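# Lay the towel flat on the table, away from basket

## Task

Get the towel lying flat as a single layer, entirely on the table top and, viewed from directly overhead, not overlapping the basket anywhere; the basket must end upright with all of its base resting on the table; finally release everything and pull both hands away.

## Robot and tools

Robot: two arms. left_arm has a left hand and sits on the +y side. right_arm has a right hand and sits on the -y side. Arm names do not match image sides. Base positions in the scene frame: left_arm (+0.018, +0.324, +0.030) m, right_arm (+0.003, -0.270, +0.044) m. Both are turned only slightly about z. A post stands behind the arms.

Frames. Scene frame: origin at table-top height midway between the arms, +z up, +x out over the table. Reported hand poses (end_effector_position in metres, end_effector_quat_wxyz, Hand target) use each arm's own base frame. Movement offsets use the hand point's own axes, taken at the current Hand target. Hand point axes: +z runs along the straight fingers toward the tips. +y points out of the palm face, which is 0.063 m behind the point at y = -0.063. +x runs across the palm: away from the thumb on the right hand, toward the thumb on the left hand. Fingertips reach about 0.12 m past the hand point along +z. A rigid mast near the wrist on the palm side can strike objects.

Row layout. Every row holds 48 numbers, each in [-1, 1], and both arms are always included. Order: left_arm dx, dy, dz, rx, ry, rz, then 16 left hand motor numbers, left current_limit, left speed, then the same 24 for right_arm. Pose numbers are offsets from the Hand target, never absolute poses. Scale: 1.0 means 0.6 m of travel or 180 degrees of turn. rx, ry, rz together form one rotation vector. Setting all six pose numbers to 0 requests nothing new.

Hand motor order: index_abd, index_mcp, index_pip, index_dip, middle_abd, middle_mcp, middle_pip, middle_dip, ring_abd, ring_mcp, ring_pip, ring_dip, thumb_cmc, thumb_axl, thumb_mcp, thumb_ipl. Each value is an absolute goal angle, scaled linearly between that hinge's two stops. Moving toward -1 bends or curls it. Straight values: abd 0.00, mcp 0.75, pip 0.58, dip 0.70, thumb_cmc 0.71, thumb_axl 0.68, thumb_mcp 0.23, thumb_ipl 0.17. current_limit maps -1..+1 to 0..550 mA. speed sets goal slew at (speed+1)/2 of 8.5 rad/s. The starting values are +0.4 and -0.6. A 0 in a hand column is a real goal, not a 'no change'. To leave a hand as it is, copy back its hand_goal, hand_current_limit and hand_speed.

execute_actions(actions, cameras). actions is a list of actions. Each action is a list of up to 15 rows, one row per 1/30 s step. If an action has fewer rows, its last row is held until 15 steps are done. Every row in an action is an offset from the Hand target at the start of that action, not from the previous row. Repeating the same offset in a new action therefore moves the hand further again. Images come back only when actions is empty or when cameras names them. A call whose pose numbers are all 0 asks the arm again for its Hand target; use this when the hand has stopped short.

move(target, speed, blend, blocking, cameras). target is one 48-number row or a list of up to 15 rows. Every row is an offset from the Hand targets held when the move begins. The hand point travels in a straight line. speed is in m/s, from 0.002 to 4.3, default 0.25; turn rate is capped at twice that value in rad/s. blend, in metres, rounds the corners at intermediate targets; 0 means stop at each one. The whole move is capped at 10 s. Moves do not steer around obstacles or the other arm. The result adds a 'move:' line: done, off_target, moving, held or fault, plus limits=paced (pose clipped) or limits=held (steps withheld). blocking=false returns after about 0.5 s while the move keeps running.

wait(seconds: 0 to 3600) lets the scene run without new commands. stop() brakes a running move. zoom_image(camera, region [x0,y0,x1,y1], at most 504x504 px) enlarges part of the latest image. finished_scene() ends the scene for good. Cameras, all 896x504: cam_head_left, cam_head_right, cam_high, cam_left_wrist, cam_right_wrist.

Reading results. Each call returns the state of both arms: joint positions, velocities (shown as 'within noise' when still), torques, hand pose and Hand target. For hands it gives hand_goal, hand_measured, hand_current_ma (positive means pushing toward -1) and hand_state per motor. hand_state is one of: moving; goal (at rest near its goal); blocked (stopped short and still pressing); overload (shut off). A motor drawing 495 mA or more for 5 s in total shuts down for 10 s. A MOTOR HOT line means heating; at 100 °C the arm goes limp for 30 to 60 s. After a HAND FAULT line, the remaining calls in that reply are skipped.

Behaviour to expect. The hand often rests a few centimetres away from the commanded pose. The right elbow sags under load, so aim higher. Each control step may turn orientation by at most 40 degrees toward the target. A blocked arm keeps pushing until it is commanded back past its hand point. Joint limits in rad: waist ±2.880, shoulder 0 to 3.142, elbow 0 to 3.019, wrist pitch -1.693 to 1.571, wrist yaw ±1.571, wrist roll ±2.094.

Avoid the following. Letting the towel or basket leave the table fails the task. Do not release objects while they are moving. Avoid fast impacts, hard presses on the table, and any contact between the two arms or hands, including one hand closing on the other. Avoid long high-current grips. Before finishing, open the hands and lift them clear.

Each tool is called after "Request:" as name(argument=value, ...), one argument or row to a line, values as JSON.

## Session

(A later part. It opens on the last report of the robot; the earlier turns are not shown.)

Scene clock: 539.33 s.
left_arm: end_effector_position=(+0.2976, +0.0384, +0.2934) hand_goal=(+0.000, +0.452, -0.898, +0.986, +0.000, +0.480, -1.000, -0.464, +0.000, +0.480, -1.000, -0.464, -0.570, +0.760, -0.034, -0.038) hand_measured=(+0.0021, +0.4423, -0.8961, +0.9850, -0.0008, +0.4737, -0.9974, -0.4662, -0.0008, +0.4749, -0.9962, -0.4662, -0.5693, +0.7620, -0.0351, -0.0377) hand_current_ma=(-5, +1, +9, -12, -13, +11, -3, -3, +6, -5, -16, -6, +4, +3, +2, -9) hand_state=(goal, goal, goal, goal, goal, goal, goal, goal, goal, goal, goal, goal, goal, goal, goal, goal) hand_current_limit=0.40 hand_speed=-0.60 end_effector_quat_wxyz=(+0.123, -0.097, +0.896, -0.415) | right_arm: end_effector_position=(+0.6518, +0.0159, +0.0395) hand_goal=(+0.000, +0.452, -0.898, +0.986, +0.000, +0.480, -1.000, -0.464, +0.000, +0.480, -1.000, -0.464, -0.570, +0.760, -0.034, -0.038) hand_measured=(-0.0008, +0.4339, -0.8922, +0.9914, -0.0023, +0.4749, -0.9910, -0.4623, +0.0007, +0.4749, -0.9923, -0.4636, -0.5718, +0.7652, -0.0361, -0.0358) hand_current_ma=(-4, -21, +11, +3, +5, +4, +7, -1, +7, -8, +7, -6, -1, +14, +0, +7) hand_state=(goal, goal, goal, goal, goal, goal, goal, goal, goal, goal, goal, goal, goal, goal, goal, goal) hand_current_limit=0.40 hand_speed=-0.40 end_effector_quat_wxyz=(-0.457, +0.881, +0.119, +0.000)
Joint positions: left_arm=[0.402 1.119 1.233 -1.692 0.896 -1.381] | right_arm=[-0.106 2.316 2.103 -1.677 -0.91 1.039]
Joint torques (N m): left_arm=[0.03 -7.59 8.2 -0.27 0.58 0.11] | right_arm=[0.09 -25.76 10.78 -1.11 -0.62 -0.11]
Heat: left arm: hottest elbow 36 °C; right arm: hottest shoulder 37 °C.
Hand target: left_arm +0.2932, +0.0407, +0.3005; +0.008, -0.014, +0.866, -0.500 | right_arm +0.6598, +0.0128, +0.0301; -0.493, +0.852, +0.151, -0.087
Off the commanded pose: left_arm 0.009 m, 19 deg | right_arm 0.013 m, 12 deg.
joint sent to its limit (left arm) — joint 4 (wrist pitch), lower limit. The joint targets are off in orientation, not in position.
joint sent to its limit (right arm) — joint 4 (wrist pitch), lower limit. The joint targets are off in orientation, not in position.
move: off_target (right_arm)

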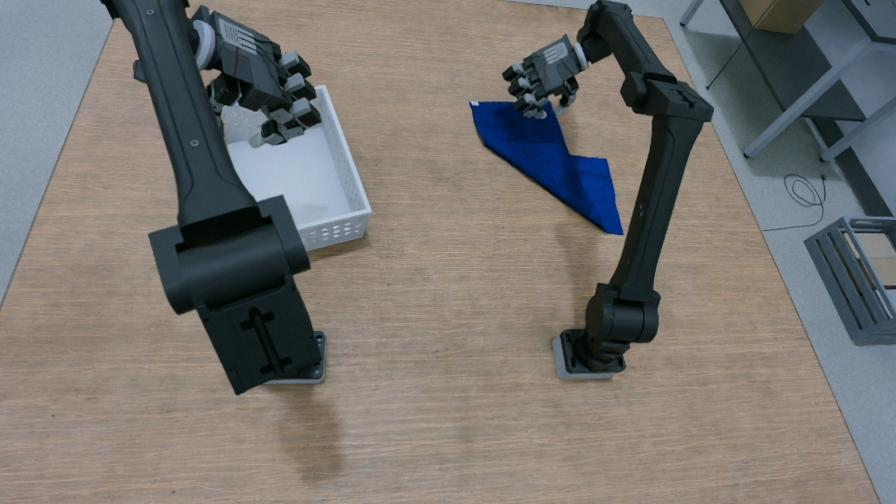

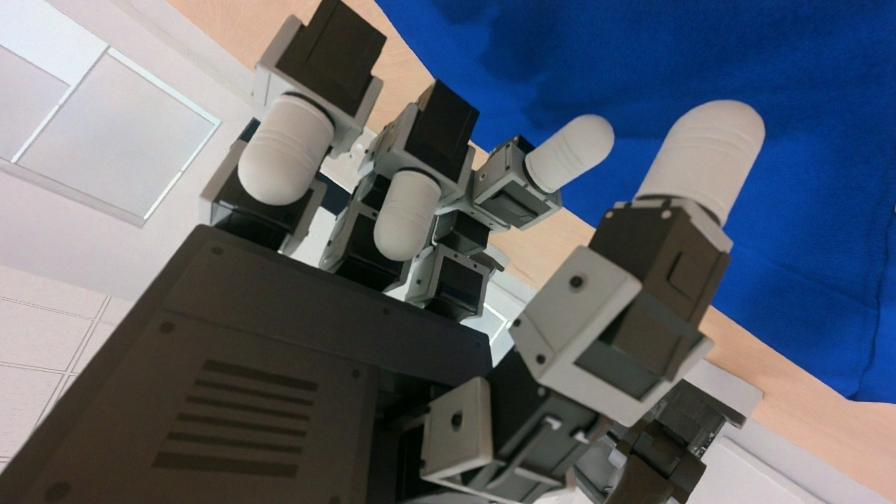

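Request:
move(
  target=[0,0,0,0,0,0,0,0.452,-0.898,0.986,0,0.479,-1,-0.464,0,0.479,-1,-0.464,-0.571,0.76,-0.034,-0.038,0.4,-0.6,0.0023,0.003,-0.0053,0,0.0818,0.0472,0,0.452,-0.898,0.986,0,0.479,-1,-0.464,0,0.479,-1,-0.464,-0.571,0.76,-0.034,-0.038,0.4,-0.4],
  speed=0.15,
  cameras=["cam_head_left","cam_right_wrist","cam_head_right"],
)

Request:
zoom_image(
  camera="cam_head_left",
  region=[460, 60, 620, 150],
)

Request:
zoom_image(
  camera="cam_head_right",
  region=[460, 60, 620, 150],
)

Scene clock: 542.17 s.
left_arm: end_effector_position=(+0.2976, +0.0384, +0.2934) hand_goal=(+0.000, +0.452, -0.898, +0.986, +0.000, +0.480, -1.000, -0.464, +0.000, +0.480, -1.000, -0.464, -0.570, +0.760, -0.034, -0.038) hand_measured=(+0.0036, +0.4423, -0.8961, +0.9850, -0.0008, +0.4737, -0.9974, -0.4662, -0.0008, +0.4749, -0.9974, -0.4662, -0.5693, +0.7620, -0.0351, -0.0377) hand_current_ma=(-16, -4, +6, -10, -8, +5, -8, -4, +9, -4, -9, -4, +2, +9, +2, -10) hand_state=(goal, goal, goal, goal, goal, goal, goal, goal, goal, goal, goal, goal, goal, goal, goal, goal) hand_current_limit=0.40 hand_speed=-0.60 end_effector_quat_wxyz=(+0.123, -0.097, +0.896, -0.415) | right_arm: end_effector_position=(+0.6538, +0.0179, +0.0416) hand_goal=(+0.000, +0.452, -0.898, +0.986, +0.000, +0.480, -1.000, -0.464, +0.000, +0.480, -1.000, -0.464, -0.570, +0.760, -0.034, -0.038) hand_measured=(-0.0008, +0.4351, -0.8922, +0.9914, -0.0008, +0.4737, -0.9910, -0.4623, +0.0007, +0.4749, -0.9923, -0.4649, -0.5718, +0.7652, -0.0361, -0.0358) hand_current_ma=(-3, -14, +11, +0, +6, +1, +15, +1, +3, -1, +6, -6, -4, +15, +2, +3) hand_state=(goal, goal, goal, goal, goal, goal, goal, goal, goal, goal, goal, goal, goal, goal, goal, goal) hand_current_limit=0.40 hand_speed=-0.40 end_effector_quat_wxyz=(-0.500, +0.866, +0.033, -0.012)
Joint positions: left_arm=[0.402 1.119 1.233 -1.692 0.896 -1.381] | right_arm=[-0.128 2.352 2.144 -1.677 -1.016 1.192]
Joint torques (N m): left_arm=[-0.15 -7.06 8.09 -0.29 0.64 0.07] | right_arm=[-0.44 -25.88 10.85 -0.83 -0.89 0.07]
Heat: left arm: hottest elbow 36 °C; right arm: hottest shoulder 37 °C.
Hand target: left_arm +0.2932, +0.0407, +0.3005; +0.008, -0.014, +0.866, -0.500 | right_arm +0.6623, +0.0099, +0.0300; -0.501, +0.865, +0.023, -0.013
Off the commanded pose: left_arm 0.009 m, 19 deg | right_arm 0.016 m, 1 deg.
joint sent to its limit (left arm) — joint 4 (wrist pitch), lower limit. The joint targets are off in orientation, not in position.
move: off_target (right_arm)
Images, in order (width x height): cam_head_left 896x504, cam_head_right 896x504, cam_right_wrist 896x504.

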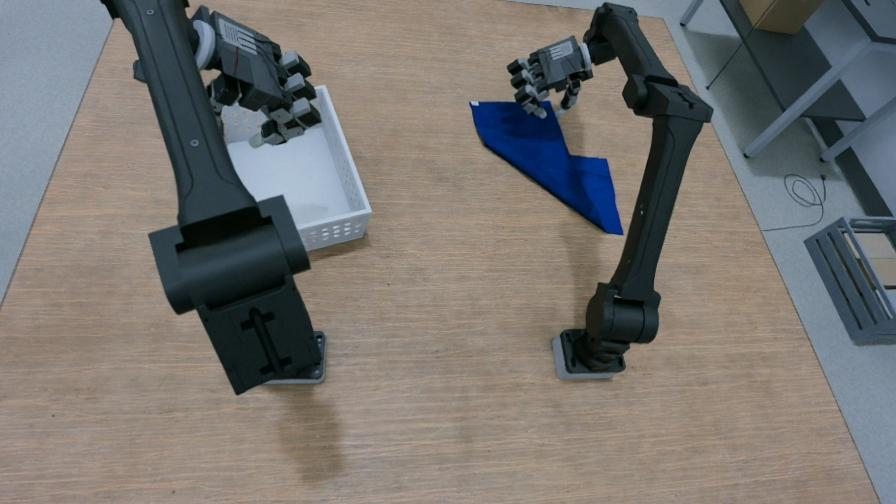

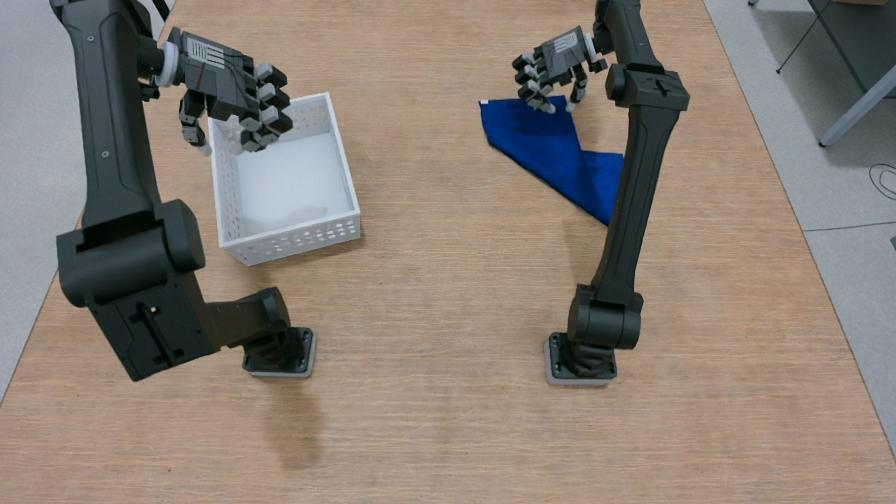

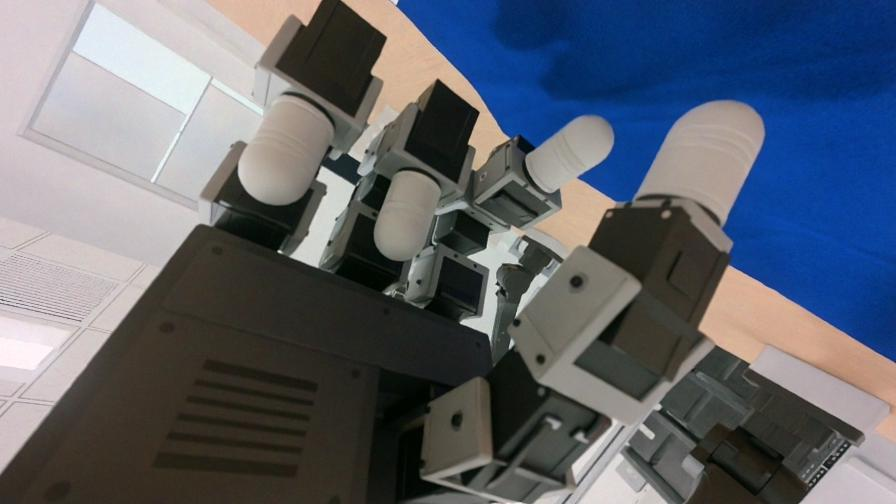

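Scaled by 3.150 from the camera's image (finer frame: 1280x720).

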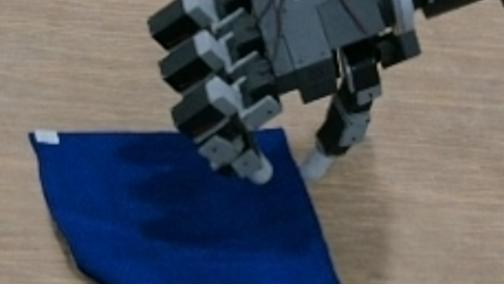

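Scaled by 3.150 from the camera's image (finer frame: 1280x720).

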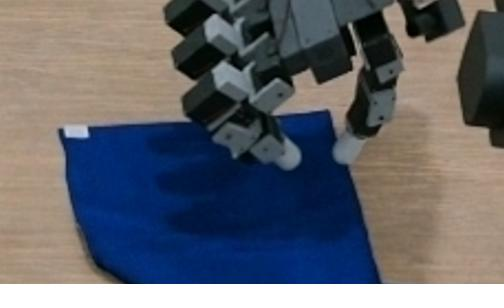

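Request:
move(
  target=[0,0,0,0,0,0,0,0.452,-0.898,0.986,0,0.479,-1,-0.464,0,0.479,-1,-0.464,-0.571,0.76,-0.034,-0.038,0.4,-0.6,0.12,0.0318,-0.0217,0,0,0,0,0.452,-0.898,0.986,0,0.479,-1,-0.464,0,0.479,-1,-0.464,-0.571,0.76,-0.034,-0.038,0.4,-0.4],
  speed=0.1,
  cameras=["cam_head_left","cam_right_wrist"],
)

Request:
zoom_image(
  camera="cam_head_left",
  region=[460, 60, 620, 150],
)

Scene clock: 544.80 s.
left_arm: end_effector_position=(+0.2976, +0.0384, +0.2934) hand_goal=(+0.000, +0.452, -0.898, +0.986, +0.000, +0.480, -1.000, -0.464, +0.000, +0.480, -1.000, -0.464, -0.570, +0.760, -0.034, -0.038) hand_measured=(+0.0036, +0.4423, -0.8961, +0.9850, -0.0008, +0.4737, -0.9974, -0.4662, -0.0008, +0.4749, -0.9974, -0.4662, -0.5693, +0.7620, -0.0351, -0.0377) hand_current_ma=(-6, +5, +5, -8, -6, +7, -7, -7, +0, -3, -7, -4, +11, +10, +10, -2) hand_state=(goal, goal, goal, goal, goal, goal, goal, goal, goal, goal, goal, goal, goal, goal, goal, goal) hand_current_limit=0.40 hand_speed=-0.60 end_effector_quat_wxyz=(+0.123, -0.097, +0.896, -0.415) | right_arm: end_effector_position=(+0.7315, +0.0040, +0.0333) hand_goal=(+0.000, +0.452, -0.898, +0.986, +0.000, +0.480, -1.000, -0.464, +0.000, +0.480, -1.000, -0.464, -0.570, +0.760, -0.034, -0.038) hand_measured=(-0.0008, +0.4351, -0.8922, +0.9914, -0.0008, +0.4749, -0.9910, -0.4623, +0.0007, +0.4749, -0.9923, -0.4636, -0.5718, +0.7652, -0.0361, -0.0358) hand_current_ma=(-9, -26, +12, +10, +14, +6, +10, -2, +9, -4, +7, -2, +1, +15, -1, +0) hand_state=(goal, goal, goal, goal, goal, goal, goal, goal, goal, goal, goal, goal, goal, goal, goal, goal) hand_current_limit=0.40 hand_speed=-0.40 end_effector_quat_wxyz=(-0.488, +0.872, +0.020, +0.035)
Joint positions: left_arm=[0.402 1.119 1.233 -1.692 0.896 -1.381] | right_arm=[-0.133 2.561 2.533 -1.678 -1.017 1.318]
Joint torques (N m): left_arm=[0.26 -7.24 8.21 -0.05 0.57 0.09] | right_arm=[-0.38 -28.51 11.47 -0.76 -0.93 0.11]
Heat: left arm: hottest elbow 36 °C; right arm: hottest shoulder 37 °C.
Hand target: left_arm +0.2932, +0.0407, +0.3005; +0.008, -0.014, +0.866, -0.500 | right_arm +0.7353, -0.0072, +0.0200; -0.501, +0.865, +0.023, -0.013
Off the commanded pose: left_arm 0.009 m, 19 deg | right_arm 0.018 m, 6 deg.
joint sent to its limit (left arm) — joint 4 (wrist pitch), lower limit. The joint targets are off in orientation, not in position.
joint sent to its limit (right arm) — joint 4 (wrist pitch), lower limit. The joint targets are off in orientation, not in position.
move: off_target (right_arm)

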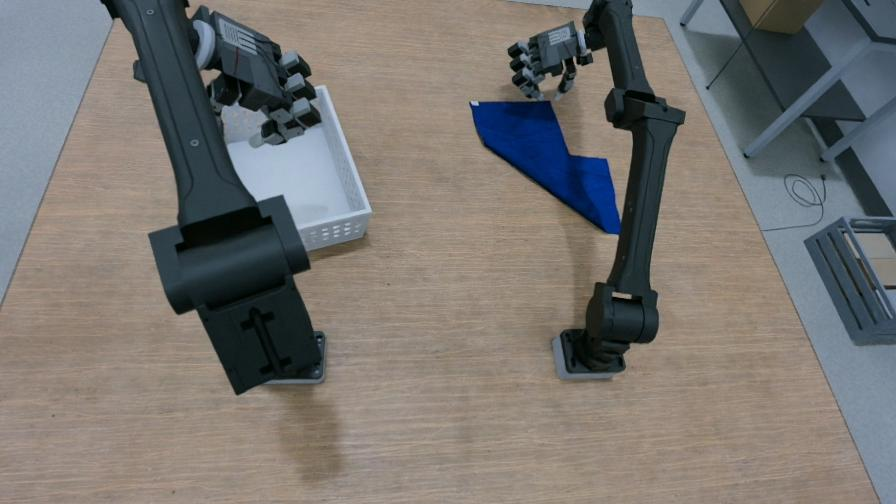

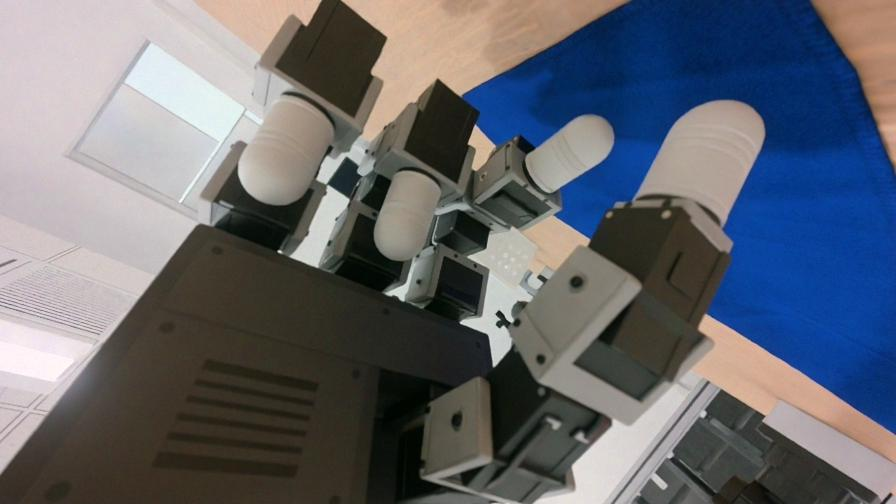

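Scaled by 3.150 from the camera's image (finer frame: 1280x720).

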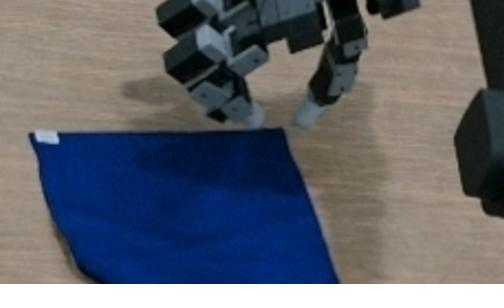

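Request:
move(
  target=[0,0,0,0,0,0,0,0.452,-0.898,0.986,0,0.479,-1,-0.464,0,0.479,-1,-0.464,-0.571,0.76,-0.034,-0.038,0.4,-0.6,0.0123,0.1085,0.0387,0,0,0,0,0.452,-0.898,0.986,0,0.479,-1,-0.464,0,0.479,-1,-0.464,-0.571,0.76,-0.034,-0.038,0.4,-0.4],
  speed=0.07,
  cameras=["cam_head_left","cam_right_wrist"],
)

Request:
zoom_image(
  camera="cam_head_left",
  region=[460, 60, 620, 150],
)

Request:
zoom_image(
  camera="cam_right_wrist",
  region=[450, 0, 896, 300],
)

Scene clock: 547.03 s.
left_arm: end_effector_position=(+0.2976, +0.0384, +0.2934) hand_goal=(+0.000, +0.452, -0.898, +0.986, +0.000, +0.480, -1.000, -0.464, +0.000, +0.480, -1.000, -0.464, -0.570, +0.760, -0.034, -0.038) hand_measured=(+0.0036, +0.4423, -0.8961, +0.9850, +0.0007, +0.4737, -0.9974, -0.4662, +0.0007, +0.4749, -0.9962, -0.4662, -0.5705, +0.7620, -0.0351, -0.0377) hand_current_ma=(-8, +4, +11, -10, -12, +5, -7, -10, +11, -8, -10, -3, +6, +16, +1, -10) hand_state=(goal, goal, goal, goal, goal, goal, goal, goal, goal, goal, goal, goal, goal, goal, goal, goal) hand_current_limit=0.40 hand_speed=-0.60 end_effector_quat_wxyz=(+0.123, -0.097, +0.896, -0.415) | right_arm: end_effector_position=(+0.7426, -0.0043, +0.0006) hand_goal=(+0.000, +0.452, -0.898, +0.986, +0.000, +0.480, -1.000, -0.464, +0.000, +0.480, -1.000, -0.464, -0.570, +0.760, -0.034, -0.038) hand_measured=(+0.0065, +0.4351, -0.9166, +0.9799, +0.0036, +0.4737, -0.9897, -0.4623, +0.0051, +0.4737, -0.9923, -0.4636, -0.5429, +0.7673, -0.0400, -0.0482) hand_current_ma=(-6, -22, -13, -3, +8, +6, +9, +3, +6, -9, +7, -3, +20, +18, -7, -13) hand_state=(goal, goal, goal, goal, goal, goal, goal, goal, goal, goal, goal, goal, blocked, goal, goal, goal) hand_current_limit=0.40 hand_speed=-0.40 end_effector_quat_wxyz=(-0.490, +0.871, +0.016, +0.037)
Joint positions: left_arm=[0.402 1.119 1.233 -1.692 0.896 -1.381] | right_arm=[-0.143 2.653 2.626 -1.687 -1.022 1.31]
Joint torques (N m): left_arm=[0.03 -7.12 8.18 -0.18 0.59 0.09] | right_arm=[-0.97 -25.88 10.41 -0.42 -0.62 -0.25]
Heat: left arm: hottest elbow 36 °C; right arm: hottest shoulder 37 °C.
Hand target: left_arm +0.2932, +0.0407, +0.3005; +0.008, -0.014, +0.866, -0.500 | right_arm +0.7434, -0.0191, -0.0480; -0.501, +0.865, +0.023, -0.013
Off the commanded pose: left_arm 0.009 m, 19 deg | right_arm 0.051 m, 6 deg.
joint sent to its limit (left arm) — joint 4 (wrist pitch), lower limit. The joint targets are off in orientation, not in position.
joint sent to its limit (right arm) — joint 4 (wrist pitch), lower limit. The joint targets are off in position and orientation.
move: off_target (right_arm)

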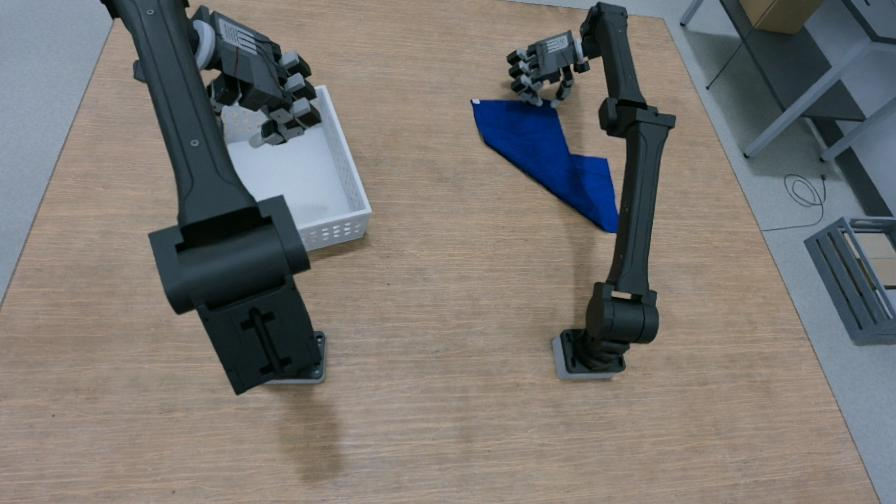

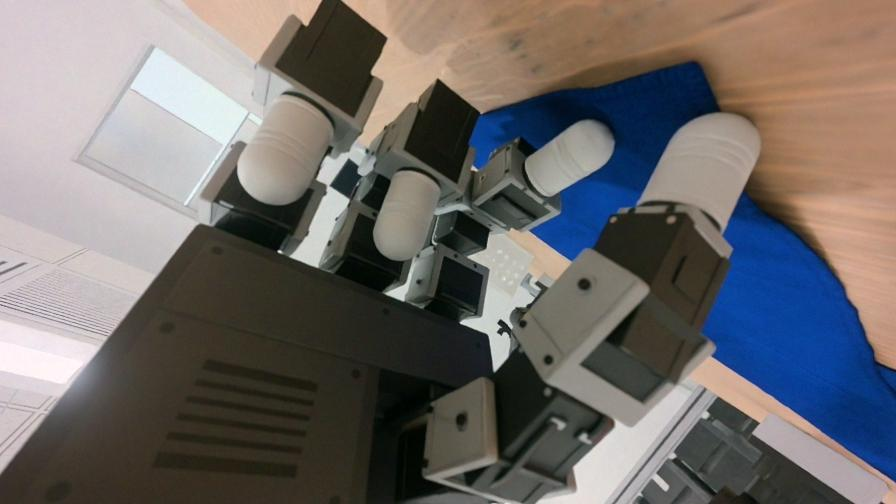

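Scaled by 3.150 from the camera's image (finer frame: 1280x720).

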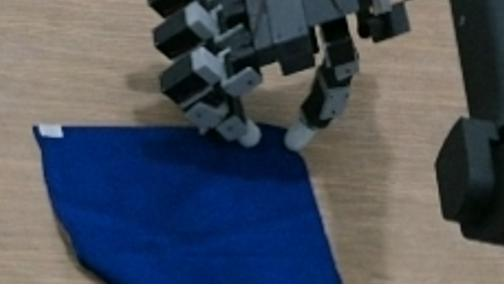

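Scaled by 1.130 from the camera's image (finer frame: 1280x720).

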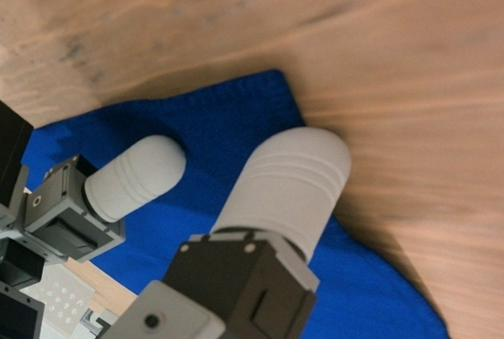

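Request:
move(
  target=[0,0,0,0,0,0,0,0.452,-0.898,0.986,0,0.479,-1,-0.464,0,0.479,-1,-0.464,-0.571,0.76,-0.034,-0.038,0.4,-0.6,0,0.005,0.003,0,0,0,0,0.178,-0.796,0.986,0,0.479,-1,-0.464,0,0.479,-1,-0.464,-0.571,0.76,-0.337,0.168,0.6,-0.9],
  speed=0.05,
  cameras=["cam_head_left","cam_right_wrist"],
)

Request:
zoom_image(
  camera="cam_right_wrist",
  region=[450, 0, 896, 300],
)

Scene clock: 548.83 s.
left_arm: end_effector_position=(+0.2976, +0.0384, +0.2934) hand_goal=(+0.000, +0.452, -0.898, +0.986, +0.000, +0.480, -1.000, -0.464, +0.000, +0.480, -1.000, -0.464, -0.570, +0.760, -0.034, -0.038) hand_measured=(+0.0036, +0.4423, -0.8961, +0.9850, +0.0007, +0.4737, -0.9974, -0.4662, -0.0008, +0.4749, -0.9974, -0.4662, -0.5705, +0.7620, -0.0351, -0.0377) hand_current_ma=(-10, +4, +12, -3, -6, +6, -8, -5, +1, -1, -10, +0, +10, +14, +12, -12) hand_state=(goal, goal, goal, goal, goal, goal, goal, goal, goal, goal, goal, goal, goal, goal, goal, goal) hand_current_limit=0.40 hand_speed=-0.60 end_effector_quat_wxyz=(+0.123, -0.097, +0.896, -0.415) | right_arm: end_effector_position=(+0.7440, -0.0070, +0.0017) hand_goal=(+0.000, +0.178, -0.796, +0.986, +0.000, +0.480, -1.000, -0.464, +0.000, +0.480, -1.000, -0.464, -0.570, +0.760, -0.336, +0.168) hand_measured=(-0.0023, +0.2663, -0.7960, +0.9875, +0.0036, +0.4737, -0.9910, -0.4623, +0.0051, +0.4737, -0.9923, -0.4649, -0.5429, +0.7746, -0.2142, +0.2005) hand_current_ma=(-9, +104, +4, +0, +8, +0, +13, +1, +3, -5, +10, -1, +33, +26, +212, +36) hand_state=(goal, blocked, goal, goal, goal, goal, goal, goal, goal, goal, goal, goal, blocked, goal, blocked, blocked) hand_current_limit=0.60 hand_speed=-0.90 end_effector_quat_wxyz=(-0.490, +0.871, +0.017, +0.040)
Joint positions: left_arm=[0.402 1.119 1.233 -1.692 0.896 -1.381] | right_arm=[-0.147 2.655 2.632 -1.687 -1.022 1.308]
Joint torques (N m): left_arm=[0.5 -7.24 8.25 -0.03 0.59 0.11] | right_arm=[-0.79 -25.47 10.14 -0.4 -0.59 -0.28]
Heat: left arm: hottest elbow 36 °C; right arm: hottest shoulder 37 °C.
Hand target: left_arm +0.2932, +0.0407, +0.3005; +0.008, -0.014, +0.866, -0.500 | right_arm +0.7433, -0.0191, -0.0516; -0.501, +0.865, +0.023, -0.013
Off the commanded pose: left_arm 0.009 m, 19 deg | right_arm 0.055 m, 6 deg.
joint sent to its limit (left arm) — joint 4 (wrist pitch), lower limit. The joint targets are off in orientation, not in position.
joint sent to its limit (right arm) — joint 4 (wrist pitch), lower limit. The joint targets are off in position and orientation.
move: off_target (right_arm)

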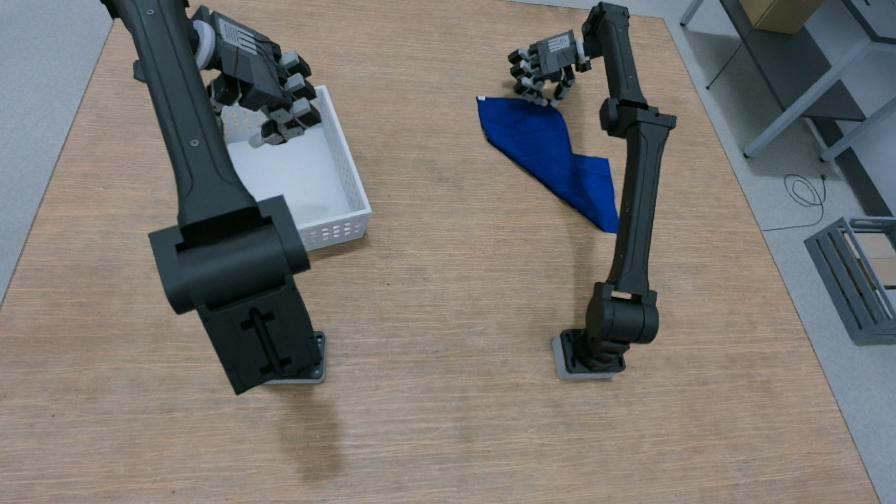

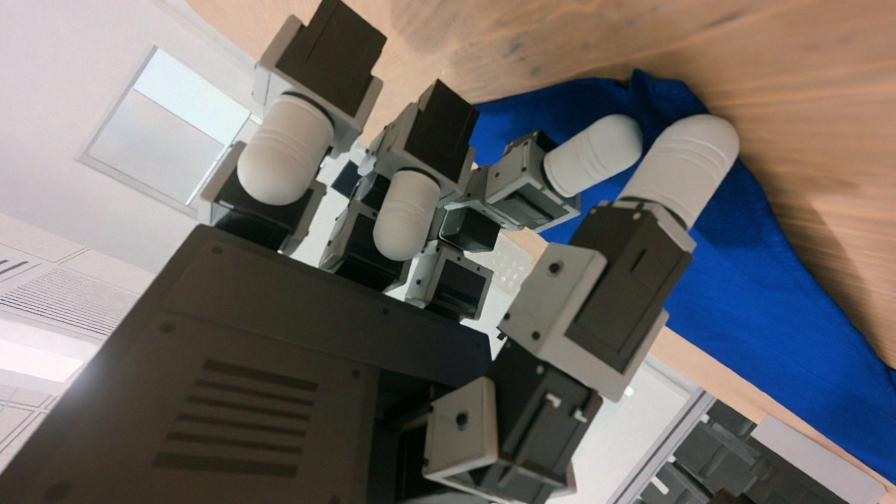

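Scaled by 1.130 from the camera's image (finer frame: 1280x720).

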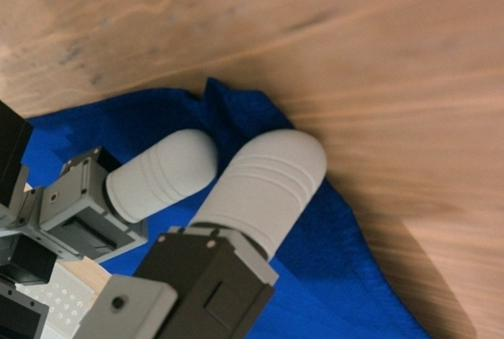

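Request:
move(
  target=[0,0,0,0,0,0,0,0.452,-0.898,0.986,0,0.479,-1,-0.464,0,0.479,-1,-0.464,-0.571,0.76,-0.034,-0.038,0.4,-0.6,-0.016,-0.1558,-0.0818,0,0,0,0,0.178,-0.796,0.986,0,0.479,-1,-0.464,0,0.479,-1,-0.464,-0.571,0.76,-0.337,0.168,0.6,-0.9],
  speed=0.08,
  cameras=["cam_head_left","cam_right_wrist","cam_high"],
)

Request:
zoom_image(
  camera="cam_head_left",
  region=[460, 60, 660, 260],
)

Scene clock: 551.90 s.
left_arm: end_effector_position=(+0.2976, +0.0384, +0.2934) hand_goal=(+0.000, +0.452, -0.898, +0.986, +0.000, +0.480, -1.000, -0.464, +0.000, +0.480, -1.000, -0.464, -0.570, +0.760, -0.034, -0.038) hand_measured=(+0.0036, +0.4423, -0.8961, +0.9850, +0.0007, +0.4737, -0.9974, -0.4662, -0.0008, +0.4749, -0.9974, -0.4662, -0.5693, +0.7620, -0.0351, -0.0377) hand_current_ma=(-10, +2, +14, -7, -1, +11, -5, -3, +2, -1, -10, -5, +8, +1, +8, -4) hand_state=(goal, goal, goal, goal, goal, goal, goal, goal, goal, goal, goal, goal, goal, goal, goal, goal) hand_current_limit=0.40 hand_speed=-0.60 end_effector_quat_wxyz=(+0.123, -0.097, +0.896, -0.415) | right_arm: end_effector_position=(+0.7371, -0.0066, +0.0524) hand_goal=(+0.000, +0.178, -0.796, +0.986, +0.000, +0.480, -1.000, -0.464, +0.000, +0.480, -1.000, -0.464, -0.570, +0.760, -0.336, +0.168) hand_measured=(+0.0065, +0.2566, -0.7819, +0.9926, +0.0021, +0.4737, -0.9910, -0.4623, +0.0051, +0.4749, -0.9923, -0.4649, -0.5667, +0.7715, -0.2498, +0.1996) hand_current_ma=(-5, +92, +8, +7, +8, +4, +9, -1, +3, -15, +6, -3, +3, +18, +136, +41) hand_state=(goal, blocked, goal, goal, goal, goal, goal, goal, goal, goal, goal, goal, goal, goal, blocked, blocked) hand_current_limit=0.60 hand_speed=-0.90 end_effector_quat_wxyz=(-0.486, +0.872, +0.011, +0.049)
Joint positions: left_arm=[0.402 1.119 1.233 -1.692 0.896 -1.381] | right_arm=[-0.147 2.554 2.573 -1.687 -1.018 1.344]
Joint torques (N m): left_arm=[0.03 -7.47 8.13 -0.13 0.61 0.15] | right_arm=[-0.44 -33.2 7.51 -0.35 -0.85 0.1]
Heat: left arm: hottest elbow 36 °C; right arm: hottest shoulder 37 °C.
Hand target: left_arm +0.2932, +0.0407, +0.3005; +0.008, -0.014, +0.866, -0.500 | right_arm +0.7336, -0.0155, +0.0541; -0.500, +0.865, +0.023, -0.013
Off the commanded pose: left_arm 0.009 m, 19 deg | right_arm 0.010 m, 7 deg.
joint sent to its limit (left arm) — joint 4 (wrist pitch), lower limit. The joint targets are off in orientation, not in position.
joint sent to its limit (right arm) — joint 4 (wrist pitch), lower limit. The joint targets are off in orientation, not in position.
move: off_target (right_arm)
Images, in order (width x height): cam_head_left 896x504, cam_high 896x504, cam_right_wrist 896x504.

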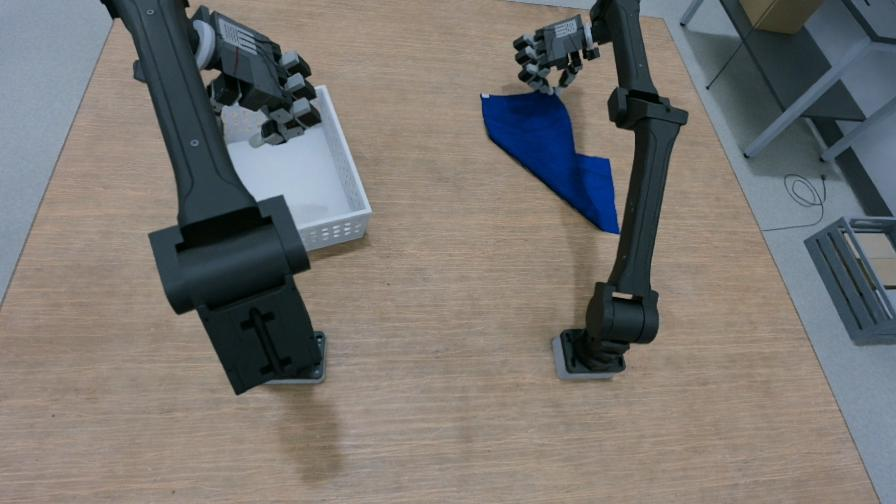

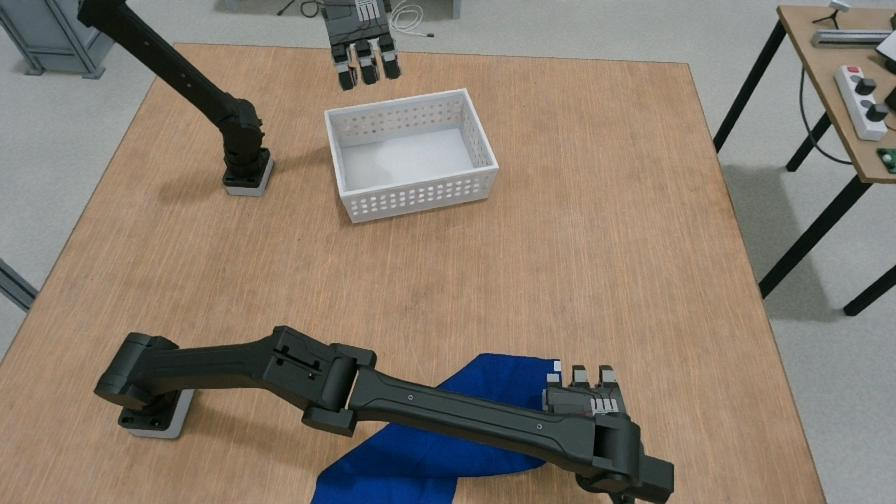

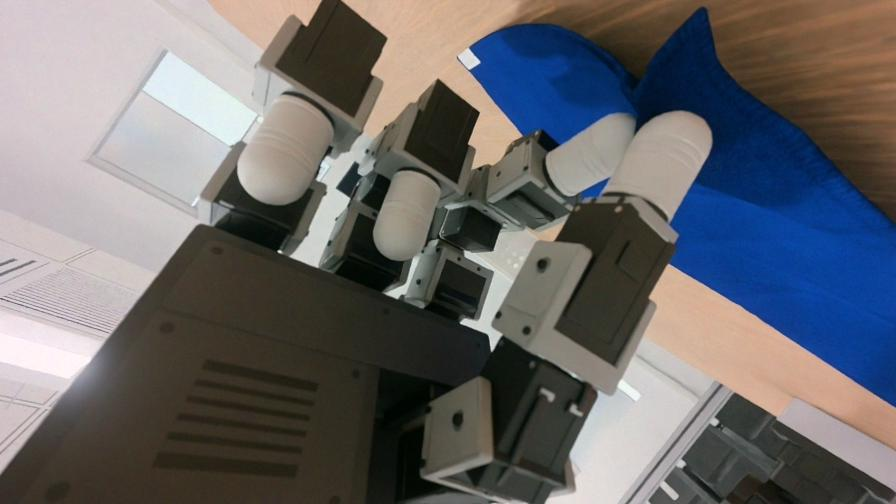

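Scaled by 2.520 from the camera's image (finer frame: 1280x720).

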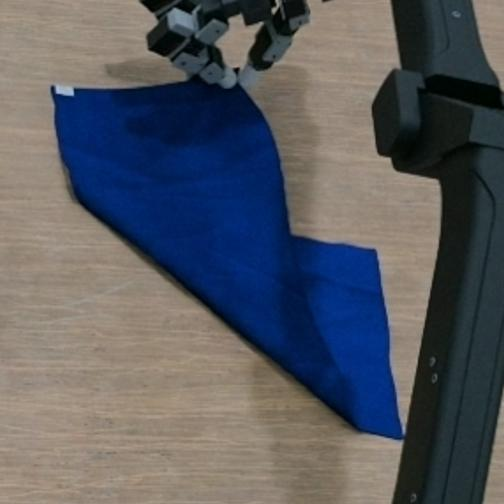

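Request:
move(
  target=[
    [0,0.1,-0.173,0,0,0,0,0.452,-0.898,0.986,0,0.479,-1,-0.464,0,0.479,-1,-0.464,-0.571,0.76,-0.034,-0.038,0.4,-0.6,-0.142,-0.223,0.0532,0,-0.0337,-0.0194,0,0.178,-0.796,0.986,0,0.479,-1,-0.464,0,0.479,-1,-0.464,-0.571,0.76,-0.337,0.168,0.6,-0.9],
    [0,0.1,-0.173,0,0,0,0,0.452,-0.898,0.986,0,0.479,-1,-0.464,0,0.479,-1,-0.464,-0.571,0.76,-0.034,-0.038,0.4,-0.6,-0.3303,-0.3798,0.2247,0,-0.0674,-0.0389,0,0.178,-0.796,0.986,0,0.479,-1,-0.464,0,0.479,-1,-0.464,-0.571,0.76,-0.337,0.168,0.6,-0.9],
  ],
  speed=0.12,
  blend=0.04,
  cameras=["cam_head_left","cam_head_right","cam_high"],
)

Scene clock: 558.10 s.
left_arm: end_effector_position=(+0.2843, +0.1509, +0.2876) hand_goal=(+0.000, +0.452, -0.898, +0.986, +0.000, +0.480, -1.000, -0.464, +0.000, +0.480, -1.000, -0.464, -0.570, +0.760, -0.034, -0.038) hand_measured=(+0.0021, +0.4447, -0.8961, +0.9850, +0.0007, +0.4737, -0.9974, -0.4662, +0.0007, +0.4749, -0.9962, -0.4662, -0.5693, +0.7631, -0.0351, -0.0377) hand_current_ma=(-6, +3, +9, -7, -8, +3, -10, -9, +5, -8, -10, +4, +6, +10, +10, -9) hand_state=(goal, goal, goal, goal, goal, goal, goal, goal, goal, goal, goal, goal, goal, goal, goal, goal) hand_current_limit=0.40 hand_speed=-0.60 end_effector_quat_wxyz=(+0.181, -0.138, +0.918, -0.325) | right_arm: end_effector_position=(+0.5265, +0.2022, +0.1821) hand_goal=(+0.000, +0.178, -0.796, +0.986, +0.000, +0.480, -1.000, -0.464, +0.000, +0.480, -1.000, -0.464, -0.570, +0.760, -0.336, +0.168) hand_measured=(-0.0023, +0.2566, -0.7780, +0.9914, +0.0036, +0.4737, -0.9897, -0.4623, +0.0051, +0.4737, -0.9923, -0.4636, -0.5693, +0.7704, -0.2508, +0.1996) hand_current_ma=(-2, +87, +16, +11, +7, +8, +10, +2, +3, +4, +2, -9, +2, +12, +133, +38) hand_state=(goal, blocked, goal, goal, goal, goal, goal, goal, goal, goal, goal, goal, goal, goal, blocked, blocked) hand_current_limit=0.60 hand_speed=-0.90 end_effector_quat_wxyz=(-0.495, +0.856, +0.128, -0.076)
Joint positions: left_arm=[0.666 1.151 1.265 -1.692 0.762 -1.2] | right_arm=[0.181 1.951 1.84 -1.665 -1.037 1.336]
Joint torques (N m): left_arm=[0.03 -5.19 10.89 -0.16 0.44 0.14] | right_arm=[0.44 -25.47 7.19 0.14 -0.88 0.1]
Heat: left arm: hottest elbow 37 °C; right arm: hottest shoulder 38 °C.
Hand target: left_arm +0.2891, +0.1605, +0.3005; +0.009, -0.015, +0.866, -0.500 | right_arm +0.5236, +0.2042, +0.1843; -0.495, +0.856, +0.128, -0.074
Off the commanded pose: left_arm 0.017 m, 32 deg | right_arm 0.004 m, 0 deg.
joint sent to its limit (left arm) — joint 4 (wrist pitch), lower limit. The joint targets are off in orientation, not in position.
move: off_target (left_arm)

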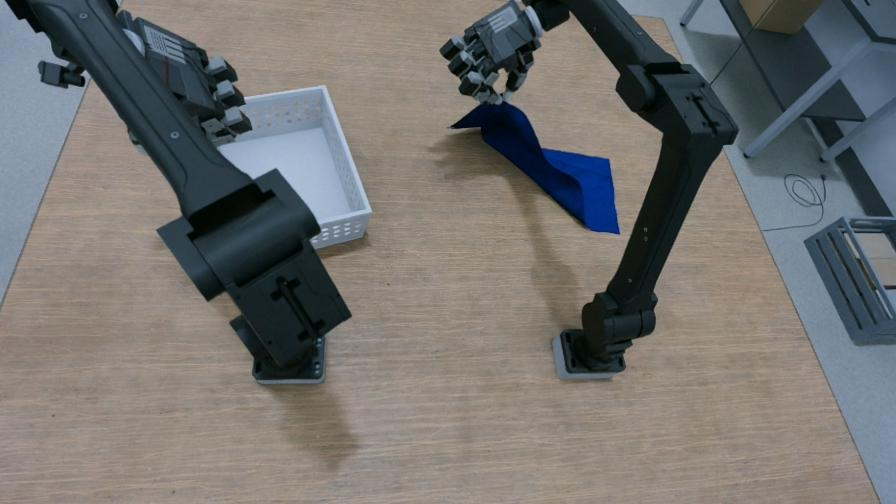

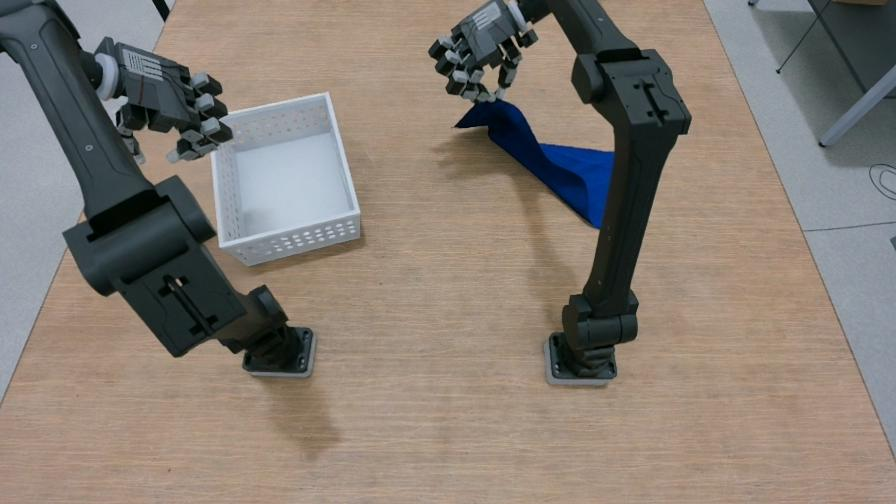

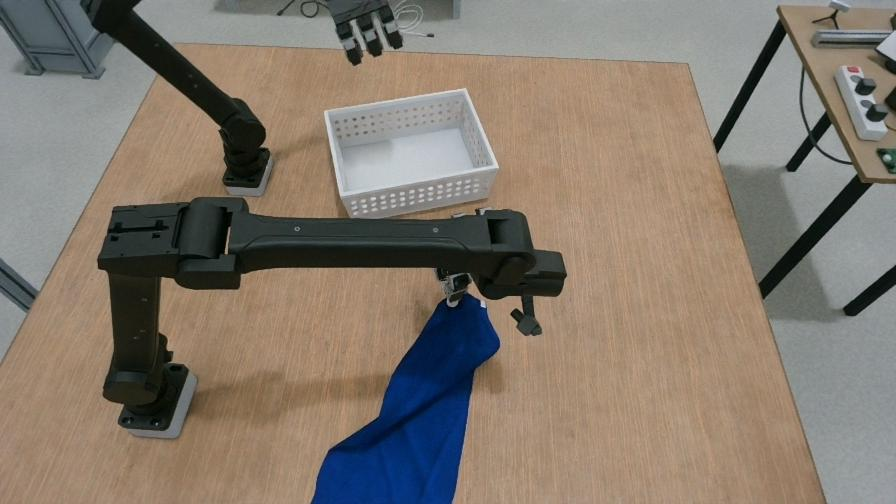

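Request:
move(
  target=[0,0,0,0,0,0,0,0.452,-0.898,0.986,0,0.479,-1,-0.464,0,0.479,-1,-0.464,-0.571,0.76,-0.034,-0.038,0.4,-0.6,-0.1605,0.0368,0.3697,0,-0.0385,-0.0222,0,0.178,-0.796,0.986,0,0.479,-1,-0.464,0,0.479,-1,-0.464,-0.571,0.76,-0.337,0.168,0.6,-0.9],
  speed=0.1,
  cameras=["cam_head_left","cam_head_right","cam_high","cam_right_wrist"],
)

Request:
zoom_image(
  camera="cam_head_left",
  region=[400, 60, 660, 320],
)

Scene clock: 562.23 s.
left_arm: end_effector_position=(+0.2843, +0.1509, +0.2876) hand_goal=(+0.000, +0.452, -0.898, +0.986, +0.000, +0.480, -1.000, -0.464, +0.000, +0.480, -1.000, -0.464, -0.570, +0.760, -0.034, -0.038) hand_measured=(+0.0021, +0.4447, -0.8961, +0.9850, -0.0008, +0.4737, -0.9974, -0.4662, -0.0008, +0.4749, -0.9974, -0.4662, -0.5693, +0.7620, -0.0351, -0.0367) hand_current_ma=(-11, +1, +8, -9, -8, +6, -7, -7, +6, -4, -7, -3, +4, +4, +3, -8) hand_state=(goal, goal, goal, goal, goal, goal, goal, goal, goal, goal, goal, goal, goal, goal, goal, goal) hand_current_limit=0.40 hand_speed=-0.60 end_effector_quat_wxyz=(+0.181, -0.138, +0.918, -0.325) | right_arm: end_effector_position=(+0.3815, +0.3465, +0.0499) hand_goal=(+0.000, +0.178, -0.796, +0.986, +0.000, +0.480, -1.000, -0.464, +0.000, +0.480, -1.000, -0.464, -0.570, +0.760, -0.336, +0.168) hand_measured=(-0.0023, +0.2566, -0.7780, +0.9926, +0.0036, +0.4737, -0.9910, -0.4623, +0.0051, +0.4749, -0.9923, -0.4649, -0.5680, +0.7704, -0.2508, +0.1996) hand_current_ma=(-7, +92, +22, +7, +3, +5, +13, +4, +3, -3, -1, -4, +0, +16, +133, +43) hand_state=(goal, blocked, goal, goal, goal, goal, goal, goal, goal, goal, goal, goal, goal, goal, blocked, blocked) hand_current_limit=0.60 hand_speed=-0.90 end_effector_quat_wxyz=(-0.488, +0.846, +0.184, -0.113)
Joint positions: left_arm=[0.666 1.151 1.265 -1.692 0.762 -1.2] | right_arm=[0.523 1.821 1.277 -0.886 -1.044 1.747]
Joint torques (N m): left_arm=[0.32 -5.71 10.96 -0.14 0.5 0.05] | right_arm=[1.61 -22.07 6.68 0.91 -0.76 0.11]
Heat: left arm: hottest elbow 37 °C; right arm: hottest shoulder 38 °C.
Hand target: left_arm +0.2891, +0.1605, +0.3005; +0.009, -0.015, +0.866, -0.500 | right_arm +0.3784, +0.3494, +0.0545; -0.489, +0.845, +0.188, -0.108
Off the commanded pose: left_arm 0.017 m, 32 deg | right_arm 0.006 m, 1 deg.
joint sent to its limit (left arm) — joint 4 (wrist pitch), lower limit. The joint targets are off in orientation, not in position.
move: done

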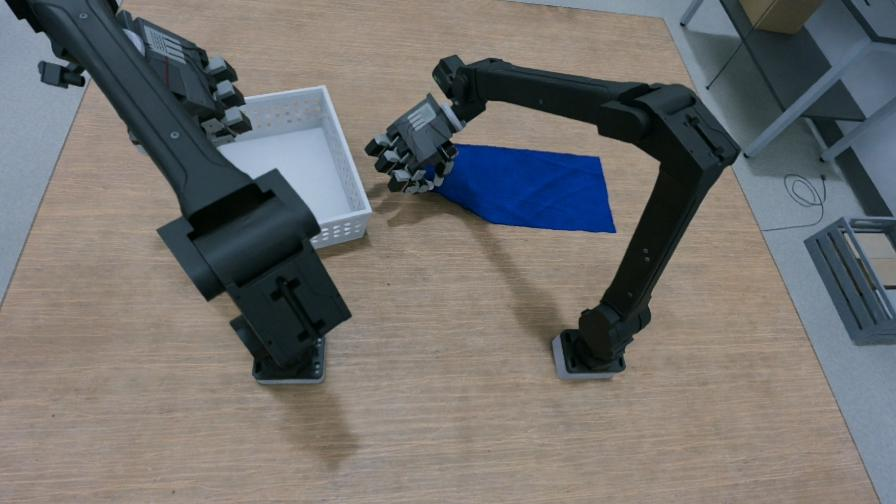

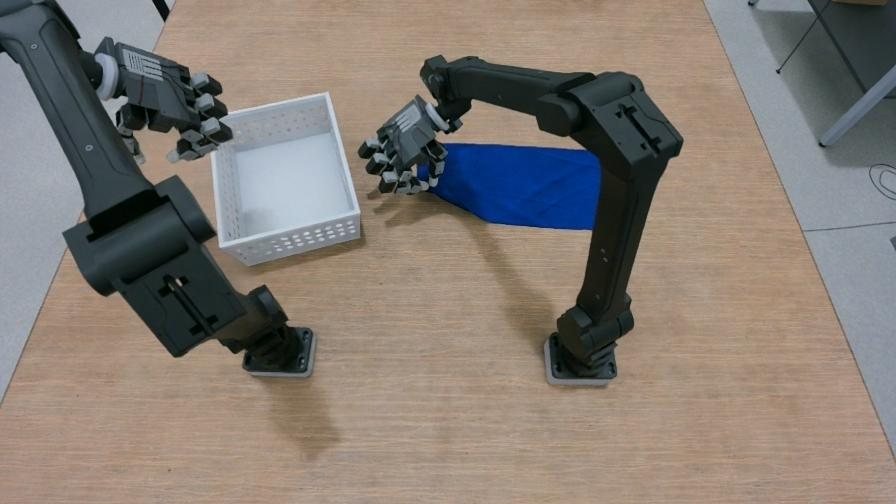

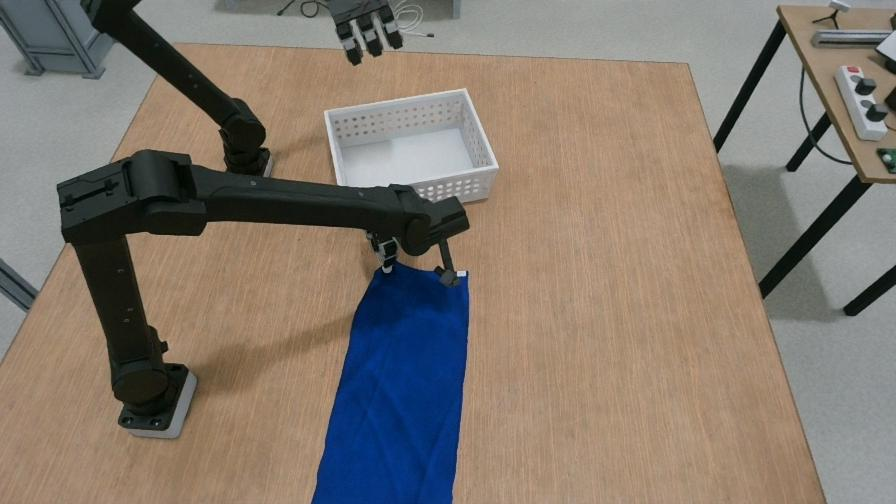

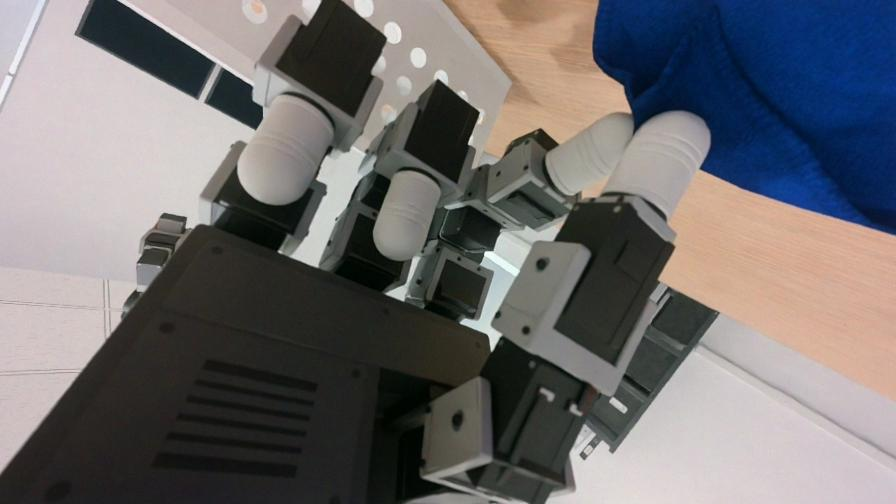

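Scaled by 1.938 from the camera's image (finer frame: 1280x720).

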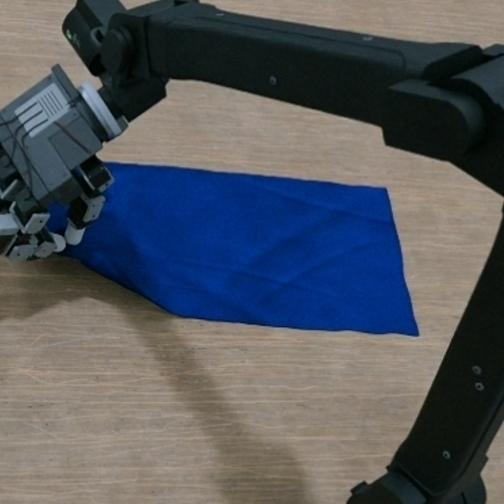

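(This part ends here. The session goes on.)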